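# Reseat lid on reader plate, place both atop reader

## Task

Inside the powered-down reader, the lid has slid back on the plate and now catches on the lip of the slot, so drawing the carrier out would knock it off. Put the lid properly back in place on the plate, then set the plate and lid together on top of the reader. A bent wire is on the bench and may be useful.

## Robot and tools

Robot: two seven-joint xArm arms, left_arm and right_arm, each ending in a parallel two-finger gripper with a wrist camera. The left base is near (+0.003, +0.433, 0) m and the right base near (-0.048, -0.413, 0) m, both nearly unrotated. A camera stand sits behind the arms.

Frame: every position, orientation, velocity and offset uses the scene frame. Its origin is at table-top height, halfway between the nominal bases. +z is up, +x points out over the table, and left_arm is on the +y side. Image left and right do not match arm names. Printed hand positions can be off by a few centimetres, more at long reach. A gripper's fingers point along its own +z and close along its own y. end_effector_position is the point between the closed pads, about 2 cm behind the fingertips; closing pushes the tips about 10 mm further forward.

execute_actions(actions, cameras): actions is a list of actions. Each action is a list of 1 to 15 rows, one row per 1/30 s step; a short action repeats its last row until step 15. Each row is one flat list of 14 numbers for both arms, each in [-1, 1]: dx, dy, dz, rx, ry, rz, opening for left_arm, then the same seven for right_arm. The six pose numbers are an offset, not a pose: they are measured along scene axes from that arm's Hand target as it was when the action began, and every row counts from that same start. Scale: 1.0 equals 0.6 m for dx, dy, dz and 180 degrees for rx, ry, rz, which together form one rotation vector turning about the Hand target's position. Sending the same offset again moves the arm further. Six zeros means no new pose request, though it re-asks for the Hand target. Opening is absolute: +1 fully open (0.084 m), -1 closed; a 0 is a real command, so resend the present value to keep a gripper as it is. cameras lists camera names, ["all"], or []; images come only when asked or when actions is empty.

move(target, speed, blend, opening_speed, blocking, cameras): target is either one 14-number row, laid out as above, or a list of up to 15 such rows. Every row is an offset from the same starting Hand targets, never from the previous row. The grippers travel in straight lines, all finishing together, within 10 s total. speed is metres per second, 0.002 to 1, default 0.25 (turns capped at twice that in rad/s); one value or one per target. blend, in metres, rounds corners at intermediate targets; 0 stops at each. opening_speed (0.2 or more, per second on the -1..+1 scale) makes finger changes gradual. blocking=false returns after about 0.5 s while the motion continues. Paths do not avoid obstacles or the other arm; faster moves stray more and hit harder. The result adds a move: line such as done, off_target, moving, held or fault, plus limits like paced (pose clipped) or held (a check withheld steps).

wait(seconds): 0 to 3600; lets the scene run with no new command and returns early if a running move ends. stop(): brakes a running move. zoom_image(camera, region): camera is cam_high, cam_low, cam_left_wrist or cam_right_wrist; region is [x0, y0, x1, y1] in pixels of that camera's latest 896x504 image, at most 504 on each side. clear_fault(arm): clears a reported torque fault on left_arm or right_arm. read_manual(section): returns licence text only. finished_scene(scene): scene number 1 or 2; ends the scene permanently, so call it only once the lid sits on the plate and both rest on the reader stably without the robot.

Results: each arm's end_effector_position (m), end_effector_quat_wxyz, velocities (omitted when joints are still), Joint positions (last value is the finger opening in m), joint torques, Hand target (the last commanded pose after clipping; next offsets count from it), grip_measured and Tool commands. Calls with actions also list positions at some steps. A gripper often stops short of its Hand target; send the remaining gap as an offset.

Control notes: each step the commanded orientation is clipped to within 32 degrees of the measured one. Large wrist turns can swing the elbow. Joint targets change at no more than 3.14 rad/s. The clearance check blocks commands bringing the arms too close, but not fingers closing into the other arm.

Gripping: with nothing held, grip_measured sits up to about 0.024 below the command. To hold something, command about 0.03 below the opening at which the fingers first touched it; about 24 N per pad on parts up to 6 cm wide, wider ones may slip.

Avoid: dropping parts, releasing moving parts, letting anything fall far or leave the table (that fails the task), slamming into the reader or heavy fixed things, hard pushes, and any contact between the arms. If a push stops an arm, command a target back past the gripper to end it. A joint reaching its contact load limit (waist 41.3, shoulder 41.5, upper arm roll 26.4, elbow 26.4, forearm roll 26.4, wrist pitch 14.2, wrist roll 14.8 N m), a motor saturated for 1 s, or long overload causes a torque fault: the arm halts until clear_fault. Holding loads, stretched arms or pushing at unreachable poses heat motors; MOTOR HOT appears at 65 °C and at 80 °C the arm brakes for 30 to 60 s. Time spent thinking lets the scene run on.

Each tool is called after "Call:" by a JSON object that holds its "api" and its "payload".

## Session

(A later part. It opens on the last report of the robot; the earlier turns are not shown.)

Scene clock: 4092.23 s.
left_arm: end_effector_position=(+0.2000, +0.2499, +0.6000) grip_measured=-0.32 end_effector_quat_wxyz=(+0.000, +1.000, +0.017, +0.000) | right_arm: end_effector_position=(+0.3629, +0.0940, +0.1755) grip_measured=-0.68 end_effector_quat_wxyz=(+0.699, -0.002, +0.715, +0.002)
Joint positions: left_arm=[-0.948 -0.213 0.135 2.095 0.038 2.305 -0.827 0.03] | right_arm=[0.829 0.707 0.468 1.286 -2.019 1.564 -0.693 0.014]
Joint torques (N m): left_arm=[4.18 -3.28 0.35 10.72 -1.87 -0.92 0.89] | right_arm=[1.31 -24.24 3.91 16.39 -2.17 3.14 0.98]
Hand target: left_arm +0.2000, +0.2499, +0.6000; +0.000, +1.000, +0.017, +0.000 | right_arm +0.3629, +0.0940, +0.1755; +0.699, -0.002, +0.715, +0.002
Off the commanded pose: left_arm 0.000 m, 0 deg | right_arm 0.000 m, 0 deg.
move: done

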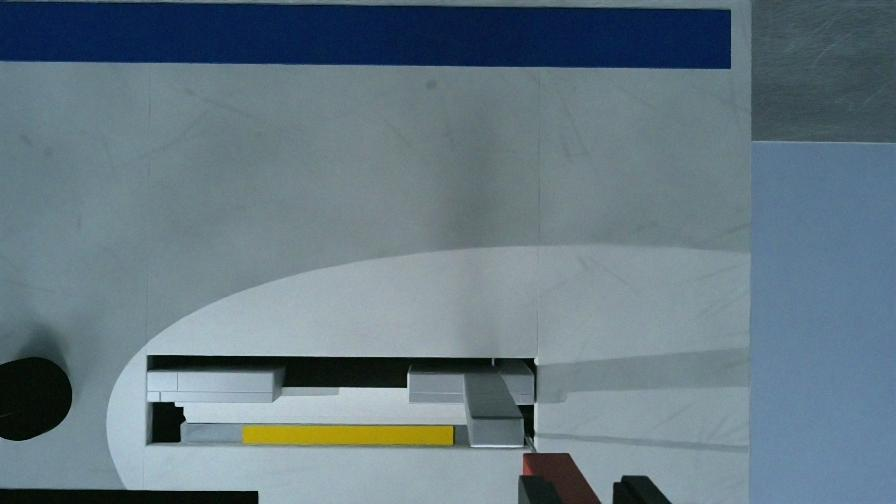

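Call:
{"api": "move", "payload": {"target": [0,0,0,0,0,0,-0.3,0,-0.0068,0,0,0,0,-0.85], "speed": 0.02, "cameras": ["cam_right_wrist"]}}

Call:
{"api": "zoom_image", "payload": {"camera": "cam_right_wrist", "region": [140, 390, 260, 450]}}

Call:
{"api": "zoom_image", "payload": {"camera": "cam_right_wrist", "region": [430, 390, 550, 460]}}

Scene clock: 4144.30 s.
left_arm: end_effector_position=(+0.2000, +0.2499, +0.6000) grip_measured=-0.32 end_effector_quat_wxyz=(+0.000, +1.000, +0.017, +0.000) | right_arm: end_effector_position=(+0.3629, +0.0899, +0.1755) grip_measured=-0.68 end_effector_quat_wxyz=(+0.699, -0.002, +0.715, +0.002)
Joint positions: left_arm=[-0.948 -0.213 0.135 2.095 0.038 2.305 -0.827 0.03] | right_arm=[0.824 0.697 0.468 1.27 -2.019 1.563 -0.686 0.014]
Joint torques (N m): left_arm=[3.71 -3.14 0.43 10.52 -1.49 -0.86 0.81] | right_arm=[-2.66 -30.76 4.18 12.37 0.49 1.33 0.93]
Hand target: left_arm +0.2000, +0.2499, +0.6000; +0.000, +1.000, +0.017, +0.000 | right_arm +0.3629, +0.0899, +0.1755; +0.699, -0.002, +0.715, +0.002
Off the commanded pose: left_arm 0.000 m, 0 deg | right_arm 0.000 m, 0 deg.
move: done

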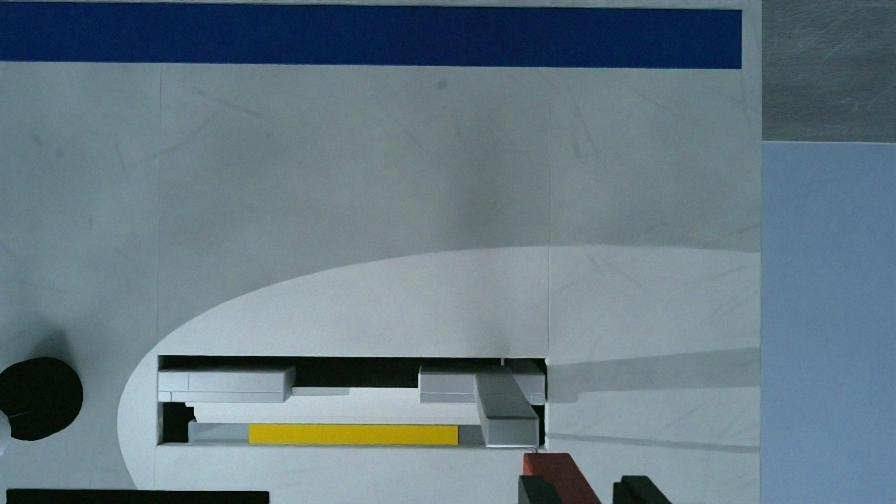

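Scaled by 4.200 from the camera's image (finer frame: 1280x720).

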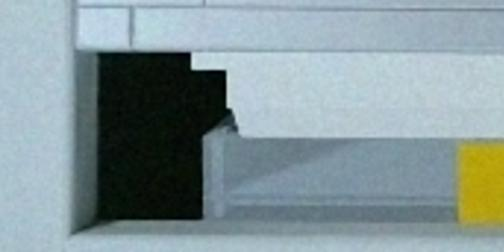

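Scaled by 4.200 from the camera's image (finer frame: 1280x720).

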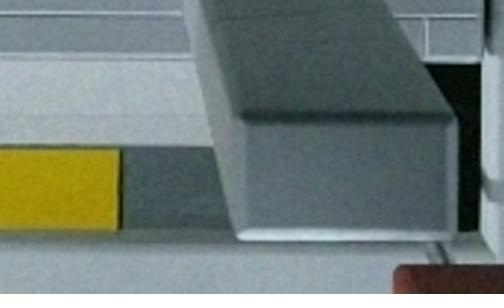

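Call:
{"api": "move", "payload": {"target": [0,0,0,0,0,0,-0.3,-0.0058,0,0,0,0,0,-0.85], "speed": 0.02, "cameras": ["cam_right_wrist"]}}

Call:
{"api": "zoom_image", "payload": {"camera": "cam_right_wrist", "region": [140, 390, 260, 450]}}

Call:
{"api": "zoom_image", "payload": {"camera": "cam_right_wrist", "region": [430, 390, 550, 460]}}

Scene clock: 4182.93 s.
left_arm: end_effector_position=(+0.2000, +0.2499, +0.6000) grip_measured=-0.32 end_effector_quat_wxyz=(+0.000, +1.000, +0.017, +0.000) | right_arm: end_effector_position=(+0.3594, +0.0899, +0.1755) grip_measured=-0.68 end_effector_quat_wxyz=(+0.699, -0.002, +0.715, +0.002)
Joint positions: left_arm=[-0.948 -0.213 0.135 2.095 0.038 2.305 -0.827 0.03] | right_arm=[0.827 0.694 0.471 1.265 -2.014 1.569 -0.684 0.014]
Joint torques (N m): left_arm=[4.22 -3.18 0.34 10.49 -1.73 -1.03 0.76] | right_arm=[0.95 -30.44 5.76 12.45 0.54 3.44 0.99]
Hand target: left_arm +0.2000, +0.2499, +0.6000; +0.000, +1.000, +0.017, +0.000 | right_arm +0.3594, +0.0899, +0.1755; +0.699, -0.002, +0.715, +0.002
Off the commanded pose: left_arm 0.000 m, 0 deg | right_arm 0.000 m, 0 deg.
move: done

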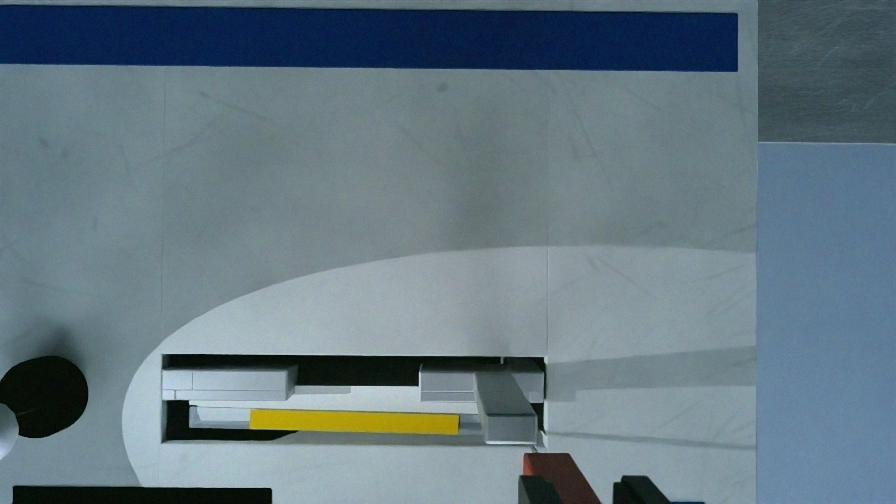

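Scaled by 4.200 from the camera's image (finer frame: 1280x720).

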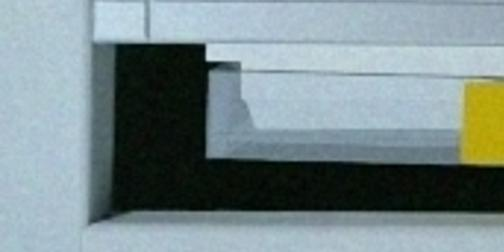

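Scaled by 4.200 from the camera's image (finer frame: 1280x720).

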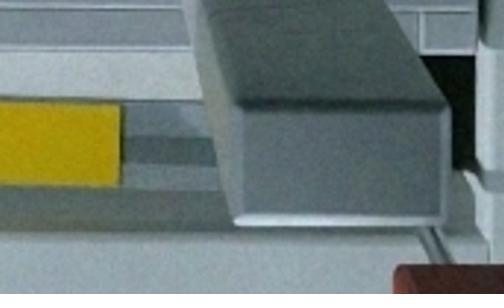

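Call:
{"api": "move", "payload": {"target": [[0,0,0,0,0,0,-0.3,0.003,0.001,0,0,0,0,-0.85],[0,0,0,0,0,0,-0.3,0.003,0.0045,0,0,0,0,-0.85]], "speed": 0.02, "cameras": ["cam_right_wrist"]}}

Call:
{"api": "zoom_image", "payload": {"camera": "cam_right_wrist", "region": [140, 390, 260, 450]}}

Call:
{"api": "zoom_image", "payload": {"camera": "cam_right_wrist", "region": [430, 390, 550, 460]}}

Scene clock: 4234.27 s.
left_arm: end_effector_position=(+0.2000, +0.2499, +0.6000) grip_measured=-0.32 end_effector_quat_wxyz=(+0.000, +1.000, +0.017, +0.000) | right_arm: end_effector_position=(+0.3612, +0.0926, +0.1755) grip_measured=-0.68 end_effector_quat_wxyz=(+0.699, -0.002, +0.715, +0.002)
Joint positions: left_arm=[-0.948 -0.213 0.135 2.095 0.038 2.305 -0.827 0.03] | right_arm=[0.829 0.702 0.47 1.278 -2.017 1.567 -0.69 0.014]
Joint torques (N m): left_arm=[4.35 -2.86 0.47 10.43 -1.65 -1.03 0.83] | right_arm=[1.28 -24.16 5.79 16.35 -1.98 3.16 -0.82]
Hand target: left_arm +0.2000, +0.2499, +0.6000; +0.000, +1.000, +0.017, +0.000 | right_arm +0.3612, +0.0926, +0.1755; +0.699, -0.002, +0.715, +0.002
Off the commanded pose: left_arm 0.000 m, 0 deg | right_arm 0.000 m, 0 deg.
move: done

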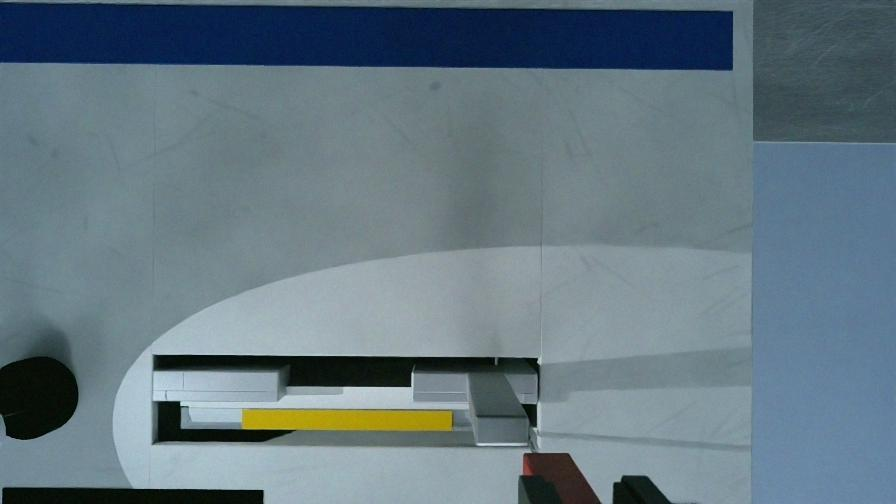

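Scaled by 4.200 from the camera's image (finer frame: 1280x720).

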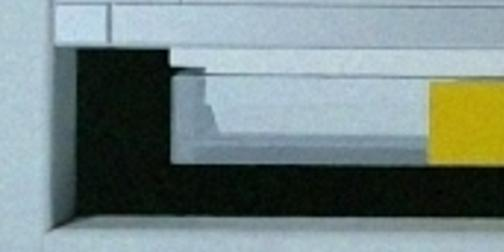

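Scaled by 4.200 from the camera's image (finer frame: 1280x720).

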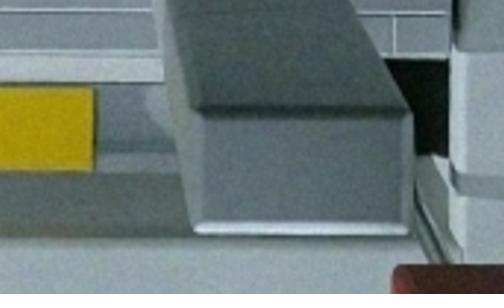

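Call:
{"api": "move", "payload": {"target": [[0,0,0,0,0,0,-0.35,0.0033,0.0013,0.0068,0,0,0,-0.85],[0,0,0,0,0,0,-0.35,0.0033,0.0013,0.0068,0.5,0.0035,0,-0.85],[0,0,0,0,0,0,-0.35,-0.2633,-0.0005,0.0068,0.5,0.0035,0,-0.85],[0,0,0,0,0,0,-0.35,-0.1853,-0.421,0.3075,0.5,0.0035,0,-0.85],[0.1667,-0.1667,-0.3,0,0,0,-0.35,-0.1853,-0.421,0.3075,0.5,0.0035,0,-0.85]], "speed": [0.03,0.35,0.12,0.25,0.25], "cameras": ["cam_left_wrist","cam_right_wrist"]}}

Scene clock: 4295.77 s.
left_arm: end_effector_position=(+0.3000, +0.1499, +0.4200) grip_measured=-0.37 end_effector_quat_wxyz=(+0.000, +1.000, +0.017, +0.000) | right_arm: end_effector_position=(+0.2500, -0.1600, +0.3600) grip_measured=-0.68 end_effector_quat_wxyz=(+0.492, +0.493, +0.508, +0.507)
Joint positions: left_arm=[-0.942 -0.182 0.157 1.478 0.028 1.657 -0.822 0.028] | right_arm=[0.65 -0.768 0.509 0.329 -1.597 0.93 0.647 0.014]
Joint torques (N m): left_arm=[3.92 -7.49 0.6 15.94 -1.86 -1.44 0.91] | right_arm=[1.15 -5.6 -4.92 15.74 -1.62 0.61 -0.75]
Hand target: left_arm +0.3000, +0.1499, +0.4200; +0.000, +1.000, +0.017, +0.000 | right_arm +0.2500, -0.1600, +0.3600; +0.492, +0.493, +0.508, +0.507
Off the commanded pose: left_arm 0.000 m, 0 deg | right_arm 0.000 m, 0 deg.
move: done

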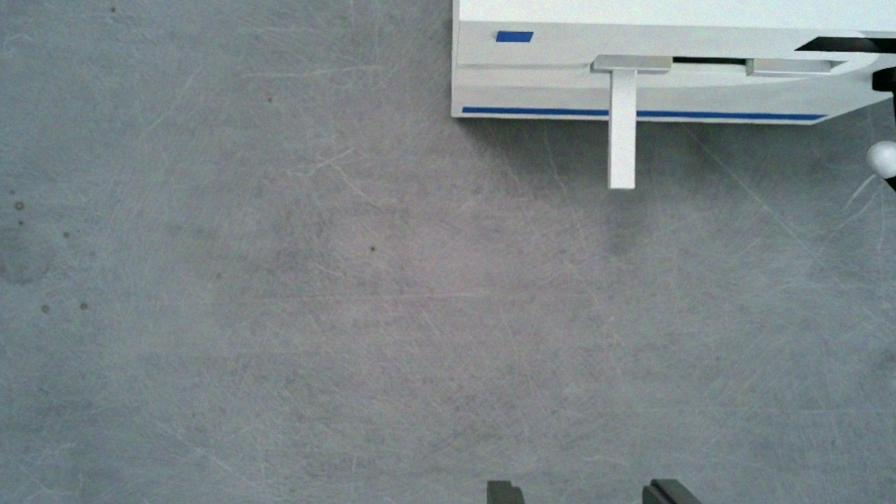

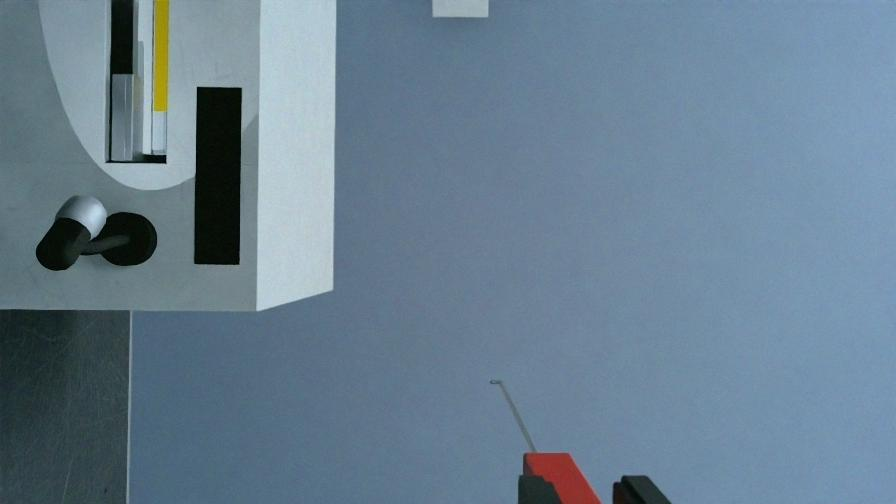

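Call:
{"api": "move", "payload": {"target": [0.2017,-0.1223,-0.2333,0,0,0,-0.35,0,0,0,0,0,0,-0.85], "speed": 0.25, "cameras": ["cam_left_wrist","cam_low","cam_right_wrist"]}}

Scene clock: 4325.40 s.
left_arm: end_effector_position=(+0.4210, +0.0765, +0.2801) grip_measured=-0.37 end_effector_quat_wxyz=(+0.000, +1.000, +0.017, +0.000) | right_arm: end_effector_position=(+0.2500, -0.1600, +0.3600) grip_measured=-0.68 end_effector_quat_wxyz=(+0.492, +0.493, +0.508, +0.507)
Joint positions: left_arm=[-0.886 0.25 0.212 1.573 -0.054 1.329 -0.704 0.028] | right_arm=[0.65 -0.768 0.509 0.329 -1.597 0.93 0.647 0.014]
Joint torques (N m): left_arm=[3.93 -14.65 1.2 17.88 -1.73 -0.76 0.77] | right_arm=[1.09 -5.77 -5.01 15.67 -1.6 0.67 -0.8]
Hand target: left_arm +0.4210, +0.0765, +0.2800; +0.000, +1.000, +0.017, +0.000 | right_arm +0.2500, -0.1600, +0.3600; +0.492, +0.493, +0.508, +0.507
Off the commanded pose: left_arm 0.000 m, 0 deg | right_arm 0.000 m, 0 deg.
move: done
Images, in order (width x height): cam_low 896x504, cam_left_wrist 896x504, cam_right_wrist 896x504.

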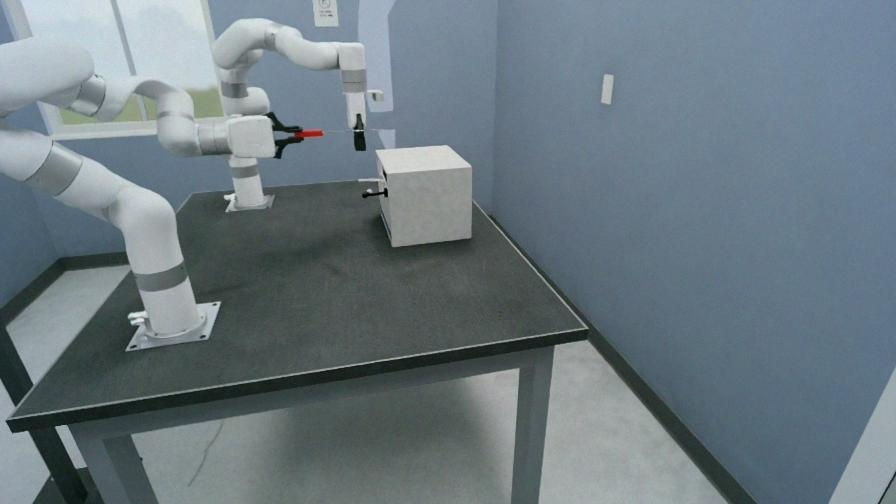

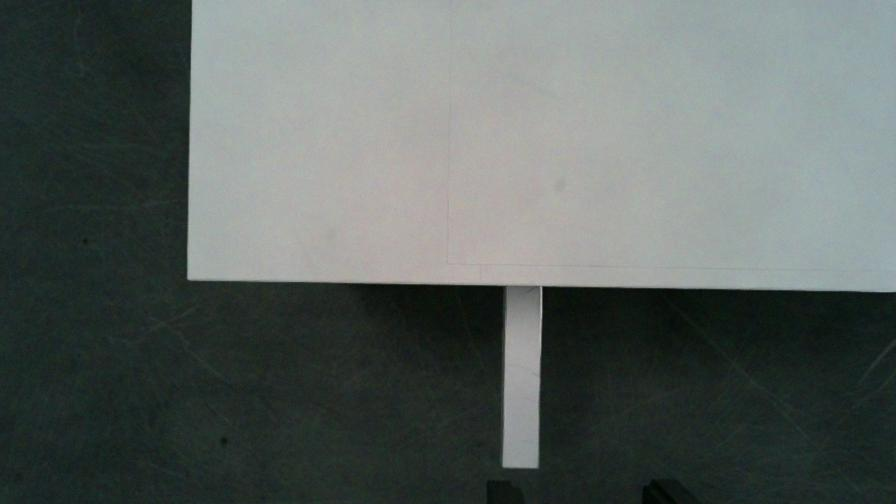

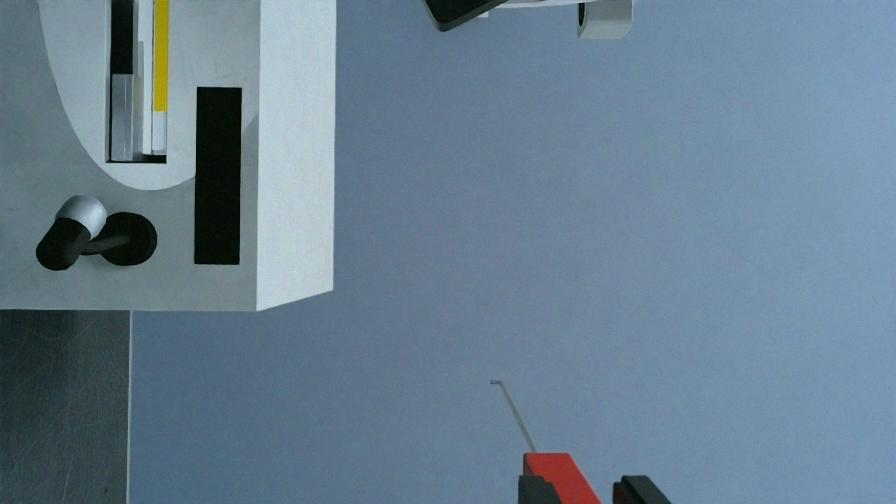

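Call:
{"api": "move", "payload": {"target": [0.0033,0.0067,-0.125,0,0,0,-0.35,0,0,0,0,0,0,-0.85], "speed": 0.15, "cameras": ["cam_left_wrist"]}}

Scene clock: 4346.80 s.
left_arm: end_effector_position=(+0.4230, +0.0806, +0.2051) grip_measured=-0.37 end_effector_quat_wxyz=(+0.000, +1.000, +0.017, +0.000) | right_arm: end_effector_position=(+0.2500, -0.1600, +0.3600) grip_measured=-0.68 end_effector_quat_wxyz=(+0.492, +0.493, +0.508, +0.507)
Joint positions: left_arm=[-0.883 0.279 0.211 1.397 -0.064 1.124 -0.688 0.028] | right_arm=[0.65 -0.768 0.509 0.329 -1.597 0.93 0.647 0.014]
Joint torques (N m): left_arm=[4.22 -14.69 0.13 15.57 -1.63 -1.56 1] | right_arm=[1.11 -5.72 -4.94 15.7 -1.59 0.63 -0.73]
Hand target: left_arm +0.4230, +0.0806, +0.2050; +0.000, +1.000, +0.017, +0.000 | right_arm +0.2500, -0.1600, +0.3600; +0.492, +0.493, +0.508, +0.507
Off the commanded pose: left_arm 0.000 m, 0 deg | right_arm 0.000 m, 0 deg.
move: done

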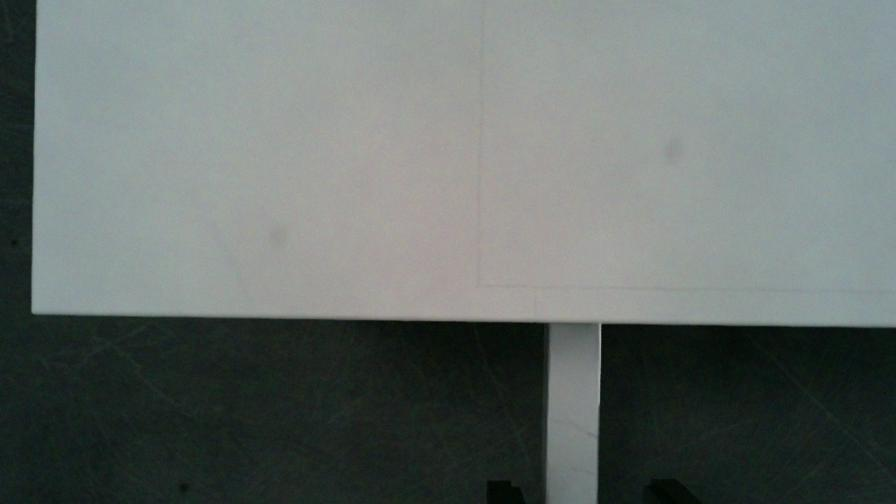

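Call:
{"api": "move", "payload": {"target": [0.0,-0.0025,-0.07,0,0,0,-0.35,0,0,0,0,0,0,-0.85], "speed": 0.1, "cameras": ["cam_left_wrist"]}}

Call:
{"api": "zoom_image", "payload": {"camera": "cam_left_wrist", "region": [460, 324, 720, 504]}}

Scene clock: 4360.63 s.
left_arm: end_effector_position=(+0.4230, +0.0791, +0.1631) grip_measured=-0.37 end_effector_quat_wxyz=(+0.000, +1.000, +0.017, +0.000) | right_arm: end_effector_position=(+0.2500, -0.1600, +0.3600) grip_measured=-0.68 end_effector_quat_wxyz=(+0.492, +0.493, +0.508, +0.507)
Joint positions: left_arm=[-0.882 0.322 0.206 1.332 -0.077 1.018 -0.682 0.028] | right_arm=[0.65 -0.768 0.509 0.329 -1.597 0.93 0.647 0.014]
Joint torques (N m): left_arm=[4.33 -15.18 0.34 15.11 -1.67 -1.59 0.91] | right_arm=[1.14 -5.59 -4.88 15.85 -1.49 0.74 -0.77]
Hand target: left_arm +0.4230, +0.0791, +0.1630; +0.000, +1.000, +0.017, +0.000 | right_arm +0.2500, -0.1600, +0.3600; +0.492, +0.493, +0.508, +0.507
Off the commanded pose: left_arm 0.000 m, 0 deg | right_arm 0.000 m, 0 deg.
move: done

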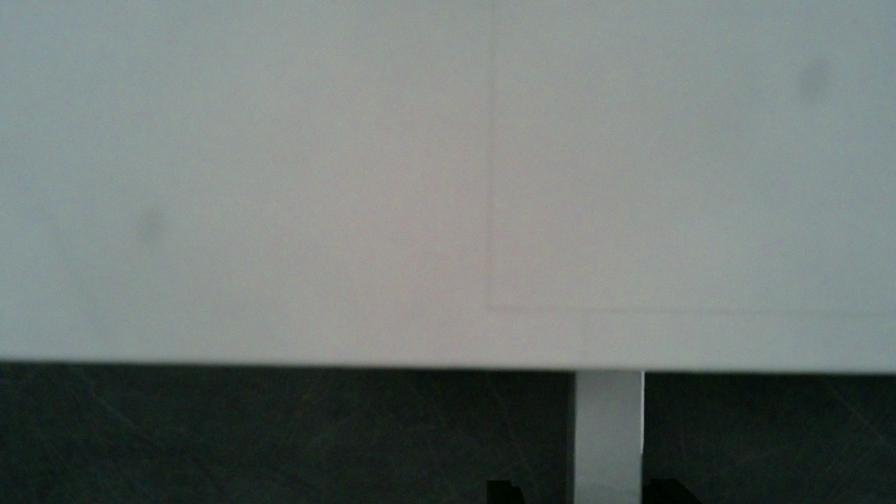

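Scaled by 1.938 from the camera's image (finer frame: 1280x720).

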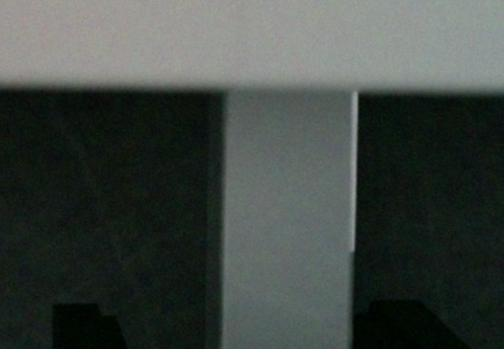

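Call:
{"api": "move", "payload": {"target": [[0.0,-0.0024,0,0,0,0,-0.35,0,0,0,0,0,0,-0.85],[0.0,-0.0024,0,0,0,0,-0.76,0,0,0,0,0,0,-0.85]], "speed": 0.05, "cameras": ["cam_left_wrist"]}}

Scene clock: 4374.00 s.
left_arm: end_effector_position=(+0.4230, +0.0776, +0.1630) grip_measured=-0.68 end_effector_quat_wxyz=(+0.000, +1.000, +0.017, +0.000) | right_arm: end_effector_position=(+0.2500, -0.1600, +0.3600) grip_measured=-0.68 end_effector_quat_wxyz=(+0.492, +0.493, +0.508, +0.507)
Joint positions: left_arm=[-0.883 0.325 0.205 1.337 -0.077 1.019 -0.684 0.014] | right_arm=[0.65 -0.768 0.509 0.329 -1.597 0.93 0.647 0.014]
Joint torques (N m): left_arm=[-3.75 -15.3 0.86 16.84 0.15 -1.38 -1.05] | right_arm=[0.95 -5.63 -4.84 15.77 -1.38 0.83 -0.77]
Hand target: left_arm +0.4230, +0.0776, +0.1630; +0.000, +1.000, +0.017, +0.000 | right_arm +0.2500, -0.1600, +0.3600; +0.492, +0.493, +0.508, +0.507
Off the commanded pose: left_arm 0.000 m, 0 deg | right_arm 0.000 m, 0 deg.
move: done

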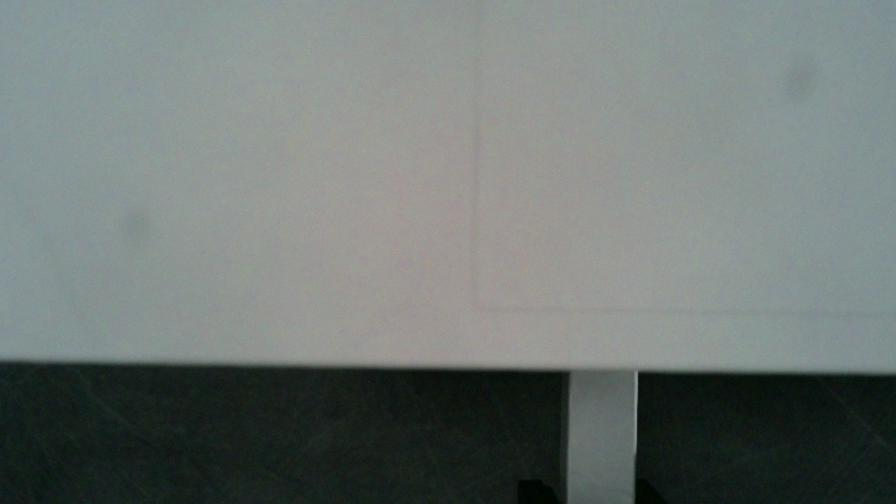

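Call:
{"api": "move", "payload": {"target": [-0.0667,-0.0005,0,0,0,0,-0.76,0,0,0,0,0,0,-0.85], "speed": 0.04, "cameras": ["cam_left_wrist","cam_right_wrist"]}}

Call:
{"api": "zoom_image", "payload": {"camera": "cam_right_wrist", "region": [0, 0, 200, 180]}}

Scene clock: 4383.13 s.
left_arm: end_effector_position=(+0.3830, +0.0773, +0.1630) grip_measured=-0.68 end_effector_quat_wxyz=(+0.000, +1.000, +0.017, +0.000) | right_arm: end_effector_position=(+0.2500, -0.1600, +0.3600) grip_measured=-0.68 end_effector_quat_wxyz=(+0.492, +0.493, +0.508, +0.507)
Joint positions: left_arm=[-0.929 0.229 0.191 1.205 -0.052 0.981 -0.749 0.014] | right_arm=[0.65 -0.768 0.509 0.329 -1.597 0.93 0.647 0.014]
Joint torques (N m): left_arm=[-2.23 -19.98 0.94 14.87 1.65 -0.63 -1.67] | right_arm=[1.09 -5.68 -4.83 15.87 -1.53 0.85 -0.78]
Hand target: left_arm +0.3830, +0.0773, +0.1630; +0.000, +1.000, +0.017, +0.000 | right_arm +0.2500, -0.1600, +0.3600; +0.492, +0.493, +0.508, +0.507
Off the commanded pose: left_arm 0.000 m, 0 deg | right_arm 0.000 m, 0 deg.
move: done

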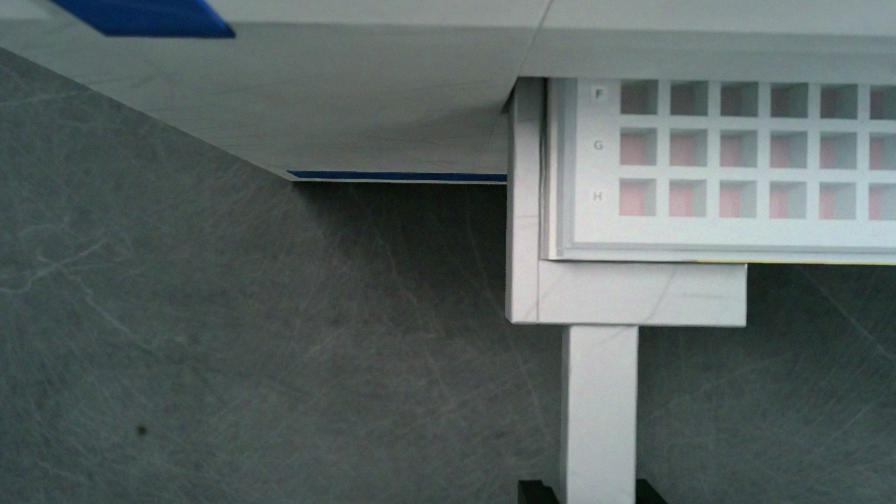

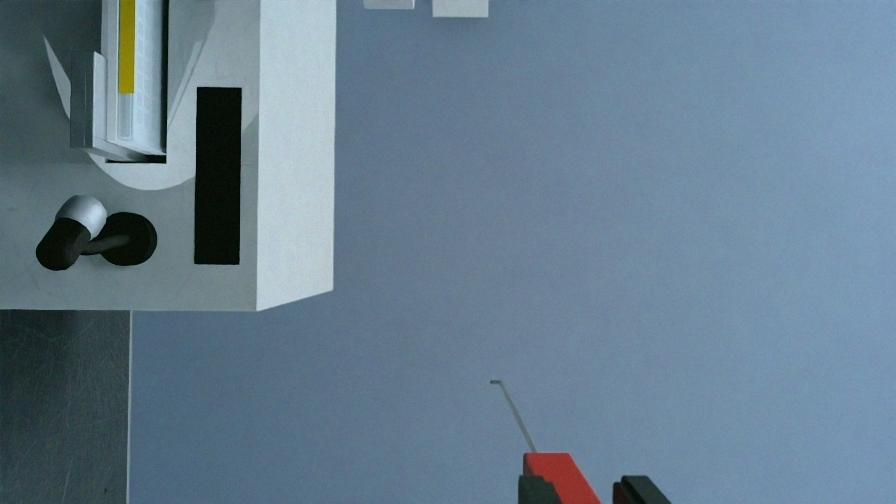

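Scaled by 2.520 from the camera's image (finer frame: 1280x720).

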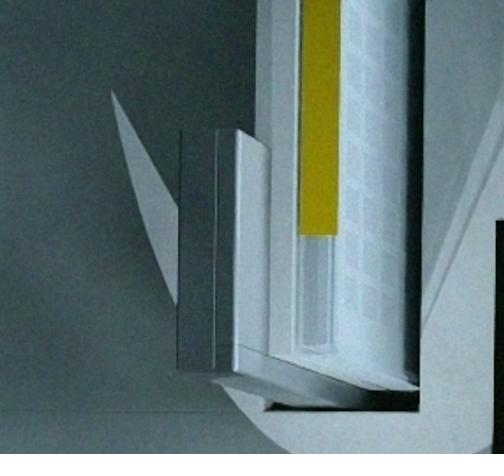

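Call:
{"api": "move", "payload": {"target": [-0.145,-0.001,0,0,0,0,-0.76,0,0,0,0,0,0,-0.85], "speed": 0.06, "cameras": ["cam_left_wrist","cam_right_wrist"]}}

Call:
{"api": "zoom_image", "payload": {"camera": "cam_left_wrist", "region": [400, 0, 896, 300]}}

Scene clock: 4393.90 s.
left_arm: end_effector_position=(+0.2961, +0.0766, +0.1631) grip_measured=-0.69 end_effector_quat_wxyz=(+0.001, +1.000, +0.017, +0.000) | right_arm: end_effector_position=(+0.2500, -0.1600, +0.3600) grip_measured=-0.68 end_effector_quat_wxyz=(+0.492, +0.493, +0.508, +0.507)
Joint positions: left_arm=[-1.017 0.041 0.137 0.969 -0.007 0.928 -0.911 0.014] | right_arm=[0.65 -0.768 0.509 0.329 -1.597 0.93 0.647 0.014]
Joint torques (N m): left_arm=[-18.89 -12.49 -7.76 -1.85 -2.07 6.1 -1.29] | right_arm=[0.93 -5.57 -4.83 15.84 -1.44 0.99 -0.73]
Hand target: left_arm +0.2960, +0.0767, +0.1630; +0.000, +1.000, +0.017, +0.000 | right_arm +0.2500, -0.1600, +0.3600; +0.492, +0.493, +0.508, +0.507
Off the commanded pose: left_arm 0.000 m, 0 deg | right_arm 0.000 m, 0 deg.
move: done

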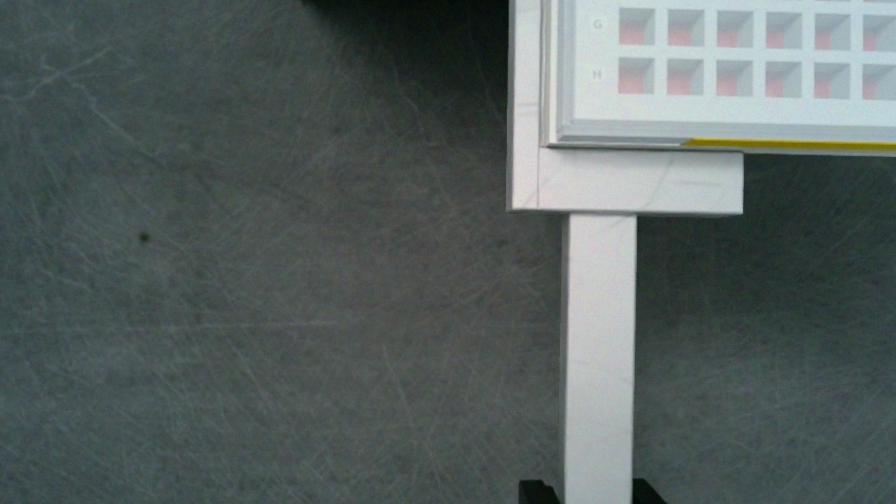

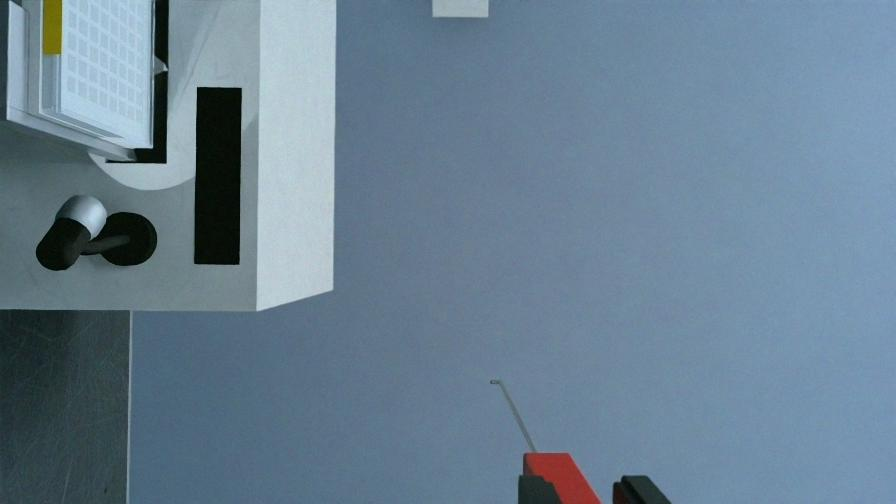

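Scaled by 1.016 from the camera's image (finer frame: 1280x720).

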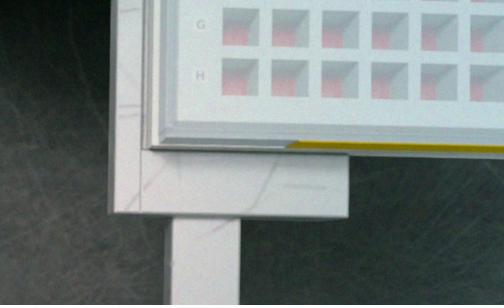

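Call:
{"api": "move", "payload": {"target": [[0.004,0,0,0,0,0,-0.76,0,0,0,0,0,0,-0.85],[0.004,0,0,0,0,0,-0.35,0,0,0,0,0,0,-0.85],[0.004,0,0.2,0,0,0,-0.35,0,0,0,0,0,0,-0.85]], "speed": [0.02,0.02,0.15], "cameras": ["cam_left_wrist","cam_right_wrist","cam_low"]}}

Scene clock: 4408.20 s.
left_arm: end_effector_position=(+0.2984, +0.0767, +0.2830) grip_measured=-0.37 end_effector_quat_wxyz=(+0.000, +1.000, +0.017, +0.000) | right_arm: end_effector_position=(+0.2500, -0.1600, +0.3600) grip_measured=-0.68 end_effector_quat_wxyz=(+0.492, +0.493, +0.508, +0.507)
Joint positions: left_arm=[-1.018 -0.055 0.137 1.214 0.008 1.268 -0.919 0.028] | right_arm=[0.65 -0.768 0.509 0.329 -1.597 0.93 0.647 0.014]
Joint torques (N m): left_arm=[-3.88 -10.13 -0.44 17.92 -0.34 -0.7 0.15] | right_arm=[0.95 -5.62 -4.81 15.85 -1.42 1.04 -0.73]
Hand target: left_arm +0.2984, +0.0767, +0.2830; +0.000, +1.000, +0.017, +0.000 | right_arm +0.2500, -0.1600, +0.3600; +0.492, +0.493, +0.508, +0.507
Off the commanded pose: left_arm 0.000 m, 0 deg | right_arm 0.000 m, 0 deg.
move: done
Images, in order (width x height): cam_low 896x504, cam_left_wrist 896x504, cam_right_wrist 896x504.

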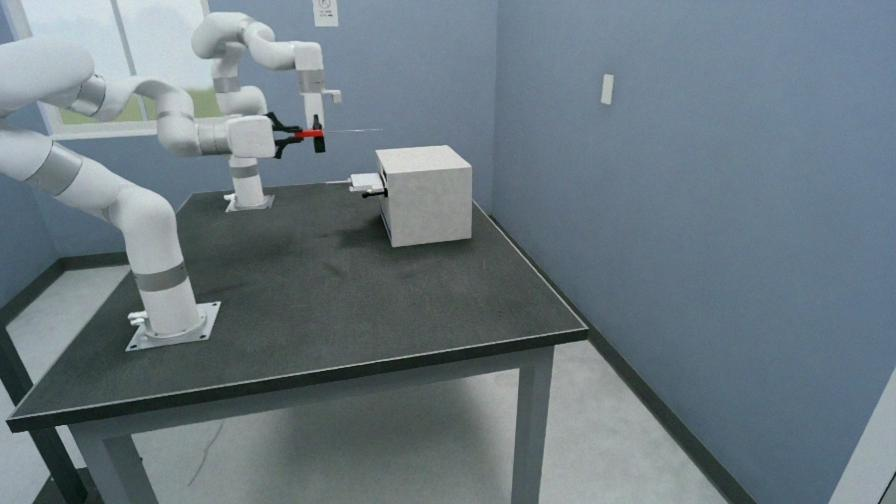

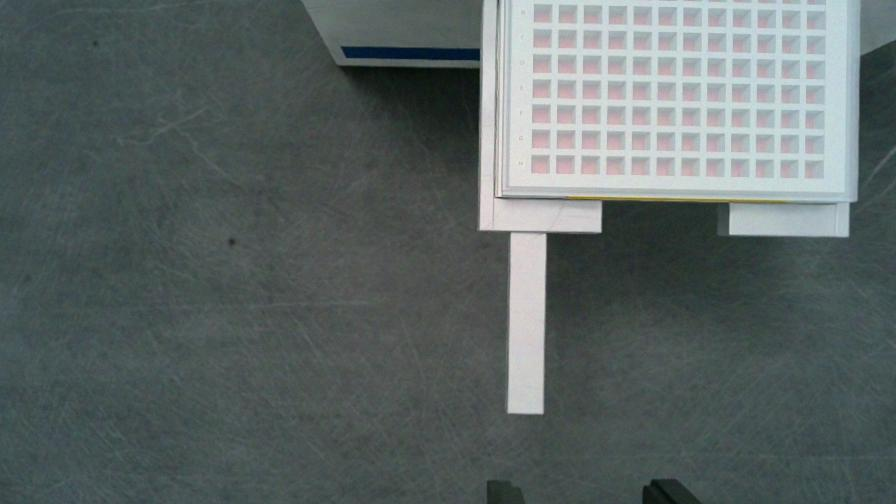

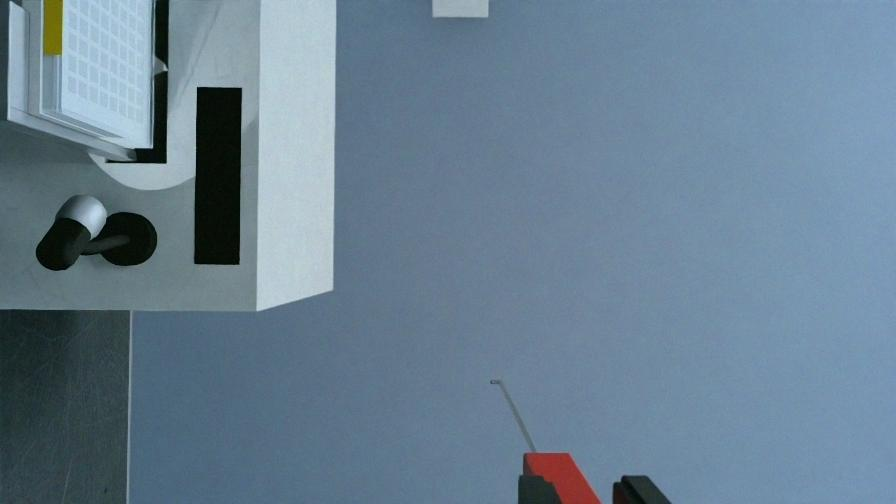

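Call:
{"api": "move", "payload": {"target": [[-0.164,0.2887,0.5283,0,0,0,-0.35,0,0,0,0,0,0,-0.85],[-0.164,0.2887,0.5283,0,0,0,-0.35,0.3,0.4835,-0.1,0,0,0,-0.85],[-0.164,0.2887,0.5283,0,0,0,-0.35,0.3367,0.4837,-0.1833,0,0,0,-0.85]], "speed": [0.3,0.25,0.12], "blend": [0,0.02,0], "cameras": ["cam_right_wrist","cam_high","cam_low"]}}

Scene clock: 4453.33 s.
left_arm: end_effector_position=(+0.2000, +0.2499, +0.6000) grip_measured=-0.37 end_effector_quat_wxyz=(+0.000, +1.000, +0.017, +0.000) | right_arm: end_effector_position=(+0.4520, +0.1303, +0.2501) grip_measured=-0.68 end_effector_quat_wxyz=(+0.492, +0.493, +0.508, +0.507)
Joint positions: left_arm=[-0.996 -0.215 0.167 2.095 0.047 2.306 -0.837 0.028] | right_arm=[0.631 0.781 0.608 1.55 -2.189 1.439 0.64 0.014]
Joint torques (N m): left_arm=[3.86 -2.8 0.39 10.73 -1.62 -0.75 0.85] | right_arm=[1.24 -26.42 6.45 18.15 -2.22 0.52 1.03]
Hand target: left_arm +0.2000, +0.2499, +0.6000; +0.000, +1.000, +0.017, +0.000 | right_arm +0.4520, +0.1302, +0.2500; +0.492, +0.493, +0.508, +0.507
Off the commanded pose: left_arm 0.000 m, 0 deg | right_arm 0.000 m, 0 deg.
move: done
Images, in order (width x height): cam_high 896x504, cam_low 896x504, cam_right_wrist 896x504.

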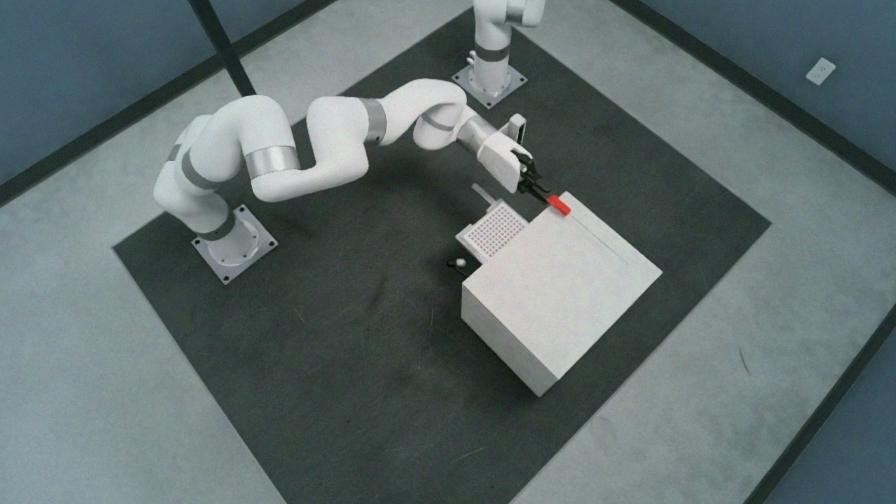

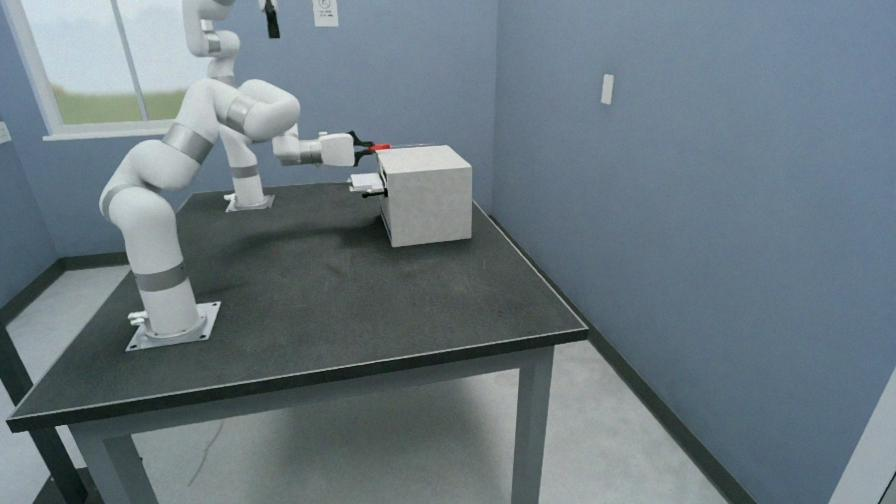

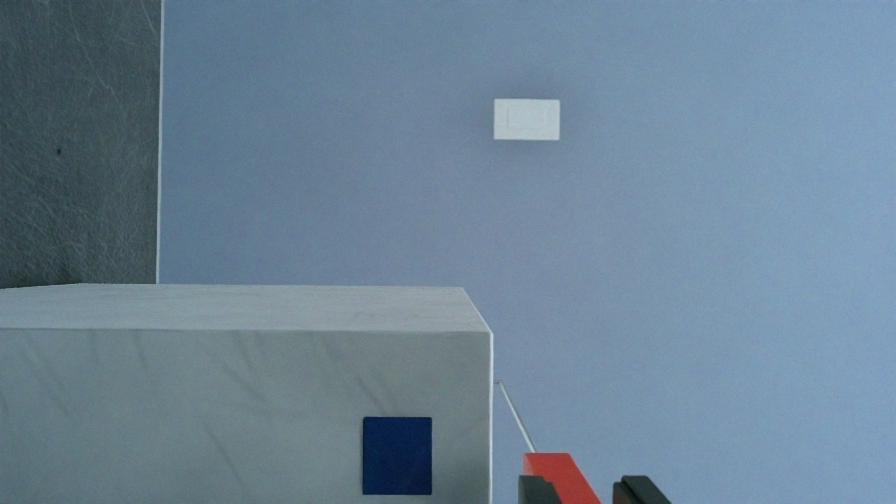

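Call:
{"api": "move", "payload": {"target": [[0,0,0,0,0,0,-0.35,0,0,-0.0223,0,0,0,-0.85],[0,0,0,0,0,0,-0.35,0,0,-0.0223,0,0,0,-0.45],[0,0,0,0,0,0,-0.35,-0.0833,-0.0006,-0.0223,0,0,0,-0.45]], "speed": [0.04,0.04,0.08], "cameras": ["cam_right_wrist"]}}

Scene clock: 4513.67 s.
left_arm: end_effector_position=(+0.2000, +0.2499, +0.6000) grip_measured=-0.37 end_effector_quat_wxyz=(+0.000, +1.000, +0.017, +0.000) | right_arm: end_effector_position=(+0.4021, +0.1299, +0.2366) grip_measured=-0.47 end_effector_quat_wxyz=(+0.492, +0.493, +0.508, +0.507)
Joint positions: left_arm=[-0.996 -0.215 0.167 2.095 0.047 2.306 -0.837 0.028] | right_arm=[0.675 0.749 0.635 1.443 -2.145 1.54 0.691 0.024]
Joint torques (N m): left_arm=[4.37 -2.9 0.32 10.75 -1.57 -0.82 0.79] | right_arm=[1.08 -31.63 8.58 13.59 0.23 2.77 1.04]
Hand target: left_arm +0.2000, +0.2499, +0.6000; +0.000, +1.000, +0.017, +0.000 | right_arm +0.4021, +0.1299, +0.2366; +0.492, +0.493, +0.508, +0.507
Off the commanded pose: left_arm 0.000 m, 0 deg | right_arm 0.000 m, 0 deg.
move: done

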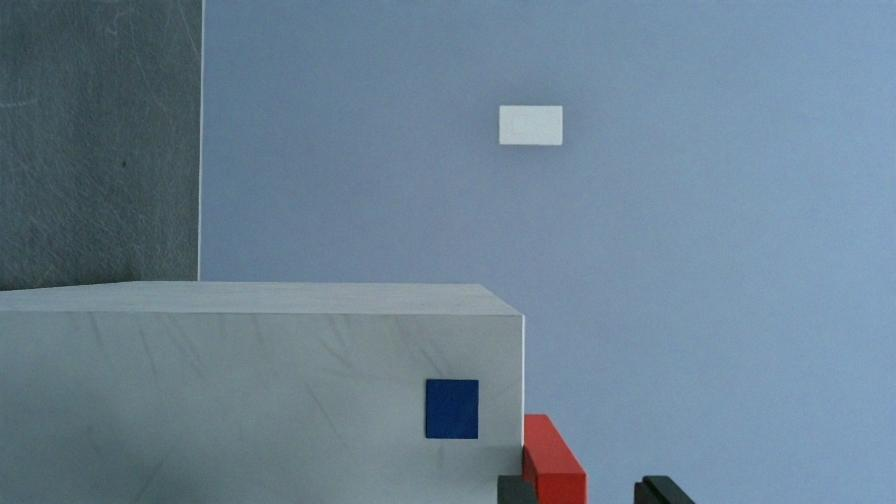

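Call:
{"api": "move", "payload": {"target": [[0,0,0,0,0,0,-0.35,-0.2068,-0.1782,0,0,0,-0.0072,-0.1],[0,0,0,0,0,0,-0.35,-0.2068,-0.1782,-0.111,0,0,-0.0072,-0.1]], "speed": [0.2,0.12], "blend": [0.01,0], "cameras": ["cam_right_wrist","cam_low"]}}

Call:
{"api": "zoom_image", "payload": {"camera": "cam_right_wrist", "region": [380, 100, 560, 460]}}

Scene clock: 4522.93 s.
left_arm: end_effector_position=(+0.2000, +0.2499, +0.6000) grip_measured=-0.37 end_effector_quat_wxyz=(+0.000, +1.000, +0.017, +0.000) | right_arm: end_effector_position=(+0.2780, +0.0230, +0.1701) grip_measured=-0.11 end_effector_quat_wxyz=(+0.498, +0.498, +0.502, +0.501)
Joint positions: left_arm=[-0.996 -0.215 0.167 2.095 0.047 2.306 -0.837 0.028] | right_arm=[0.717 0.587 0.705 0.933 -1.943 1.784 1.024 0.039]
Joint torques (N m): left_arm=[4.07 -2.98 0.44 10.69 -1.86 -0.77 0.81] | right_arm=[1.19 -18.16 5.18 13.65 -2.05 3.37 1.01]
Hand target: left_arm +0.2000, +0.2499, +0.6000; +0.000, +1.000, +0.017, +0.000 | right_arm +0.2780, +0.0230, +0.1700; +0.498, +0.498, +0.502, +0.501
Off the commanded pose: left_arm 0.000 m, 0 deg | right_arm 0.000 m, 0 deg.
move: done
Images, in order (width x height): cam_low 896x504, cam_right_wrist 896x504.

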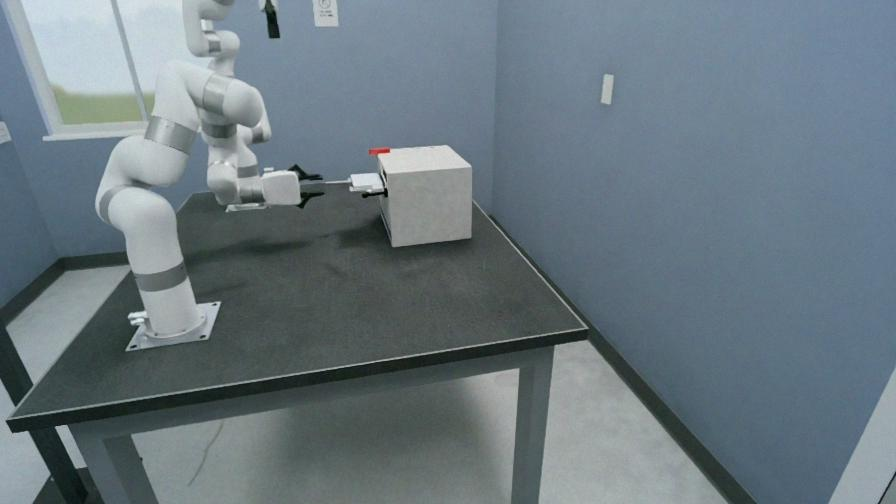

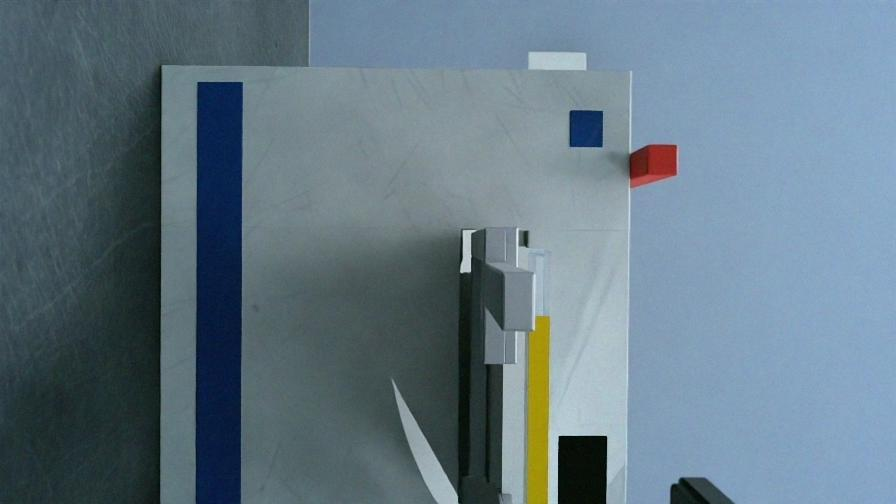

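Scaled by 1.400 from the camera's image (finer frame: 1280x720).

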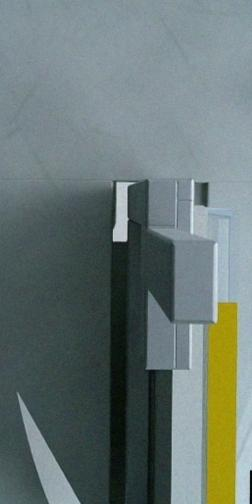

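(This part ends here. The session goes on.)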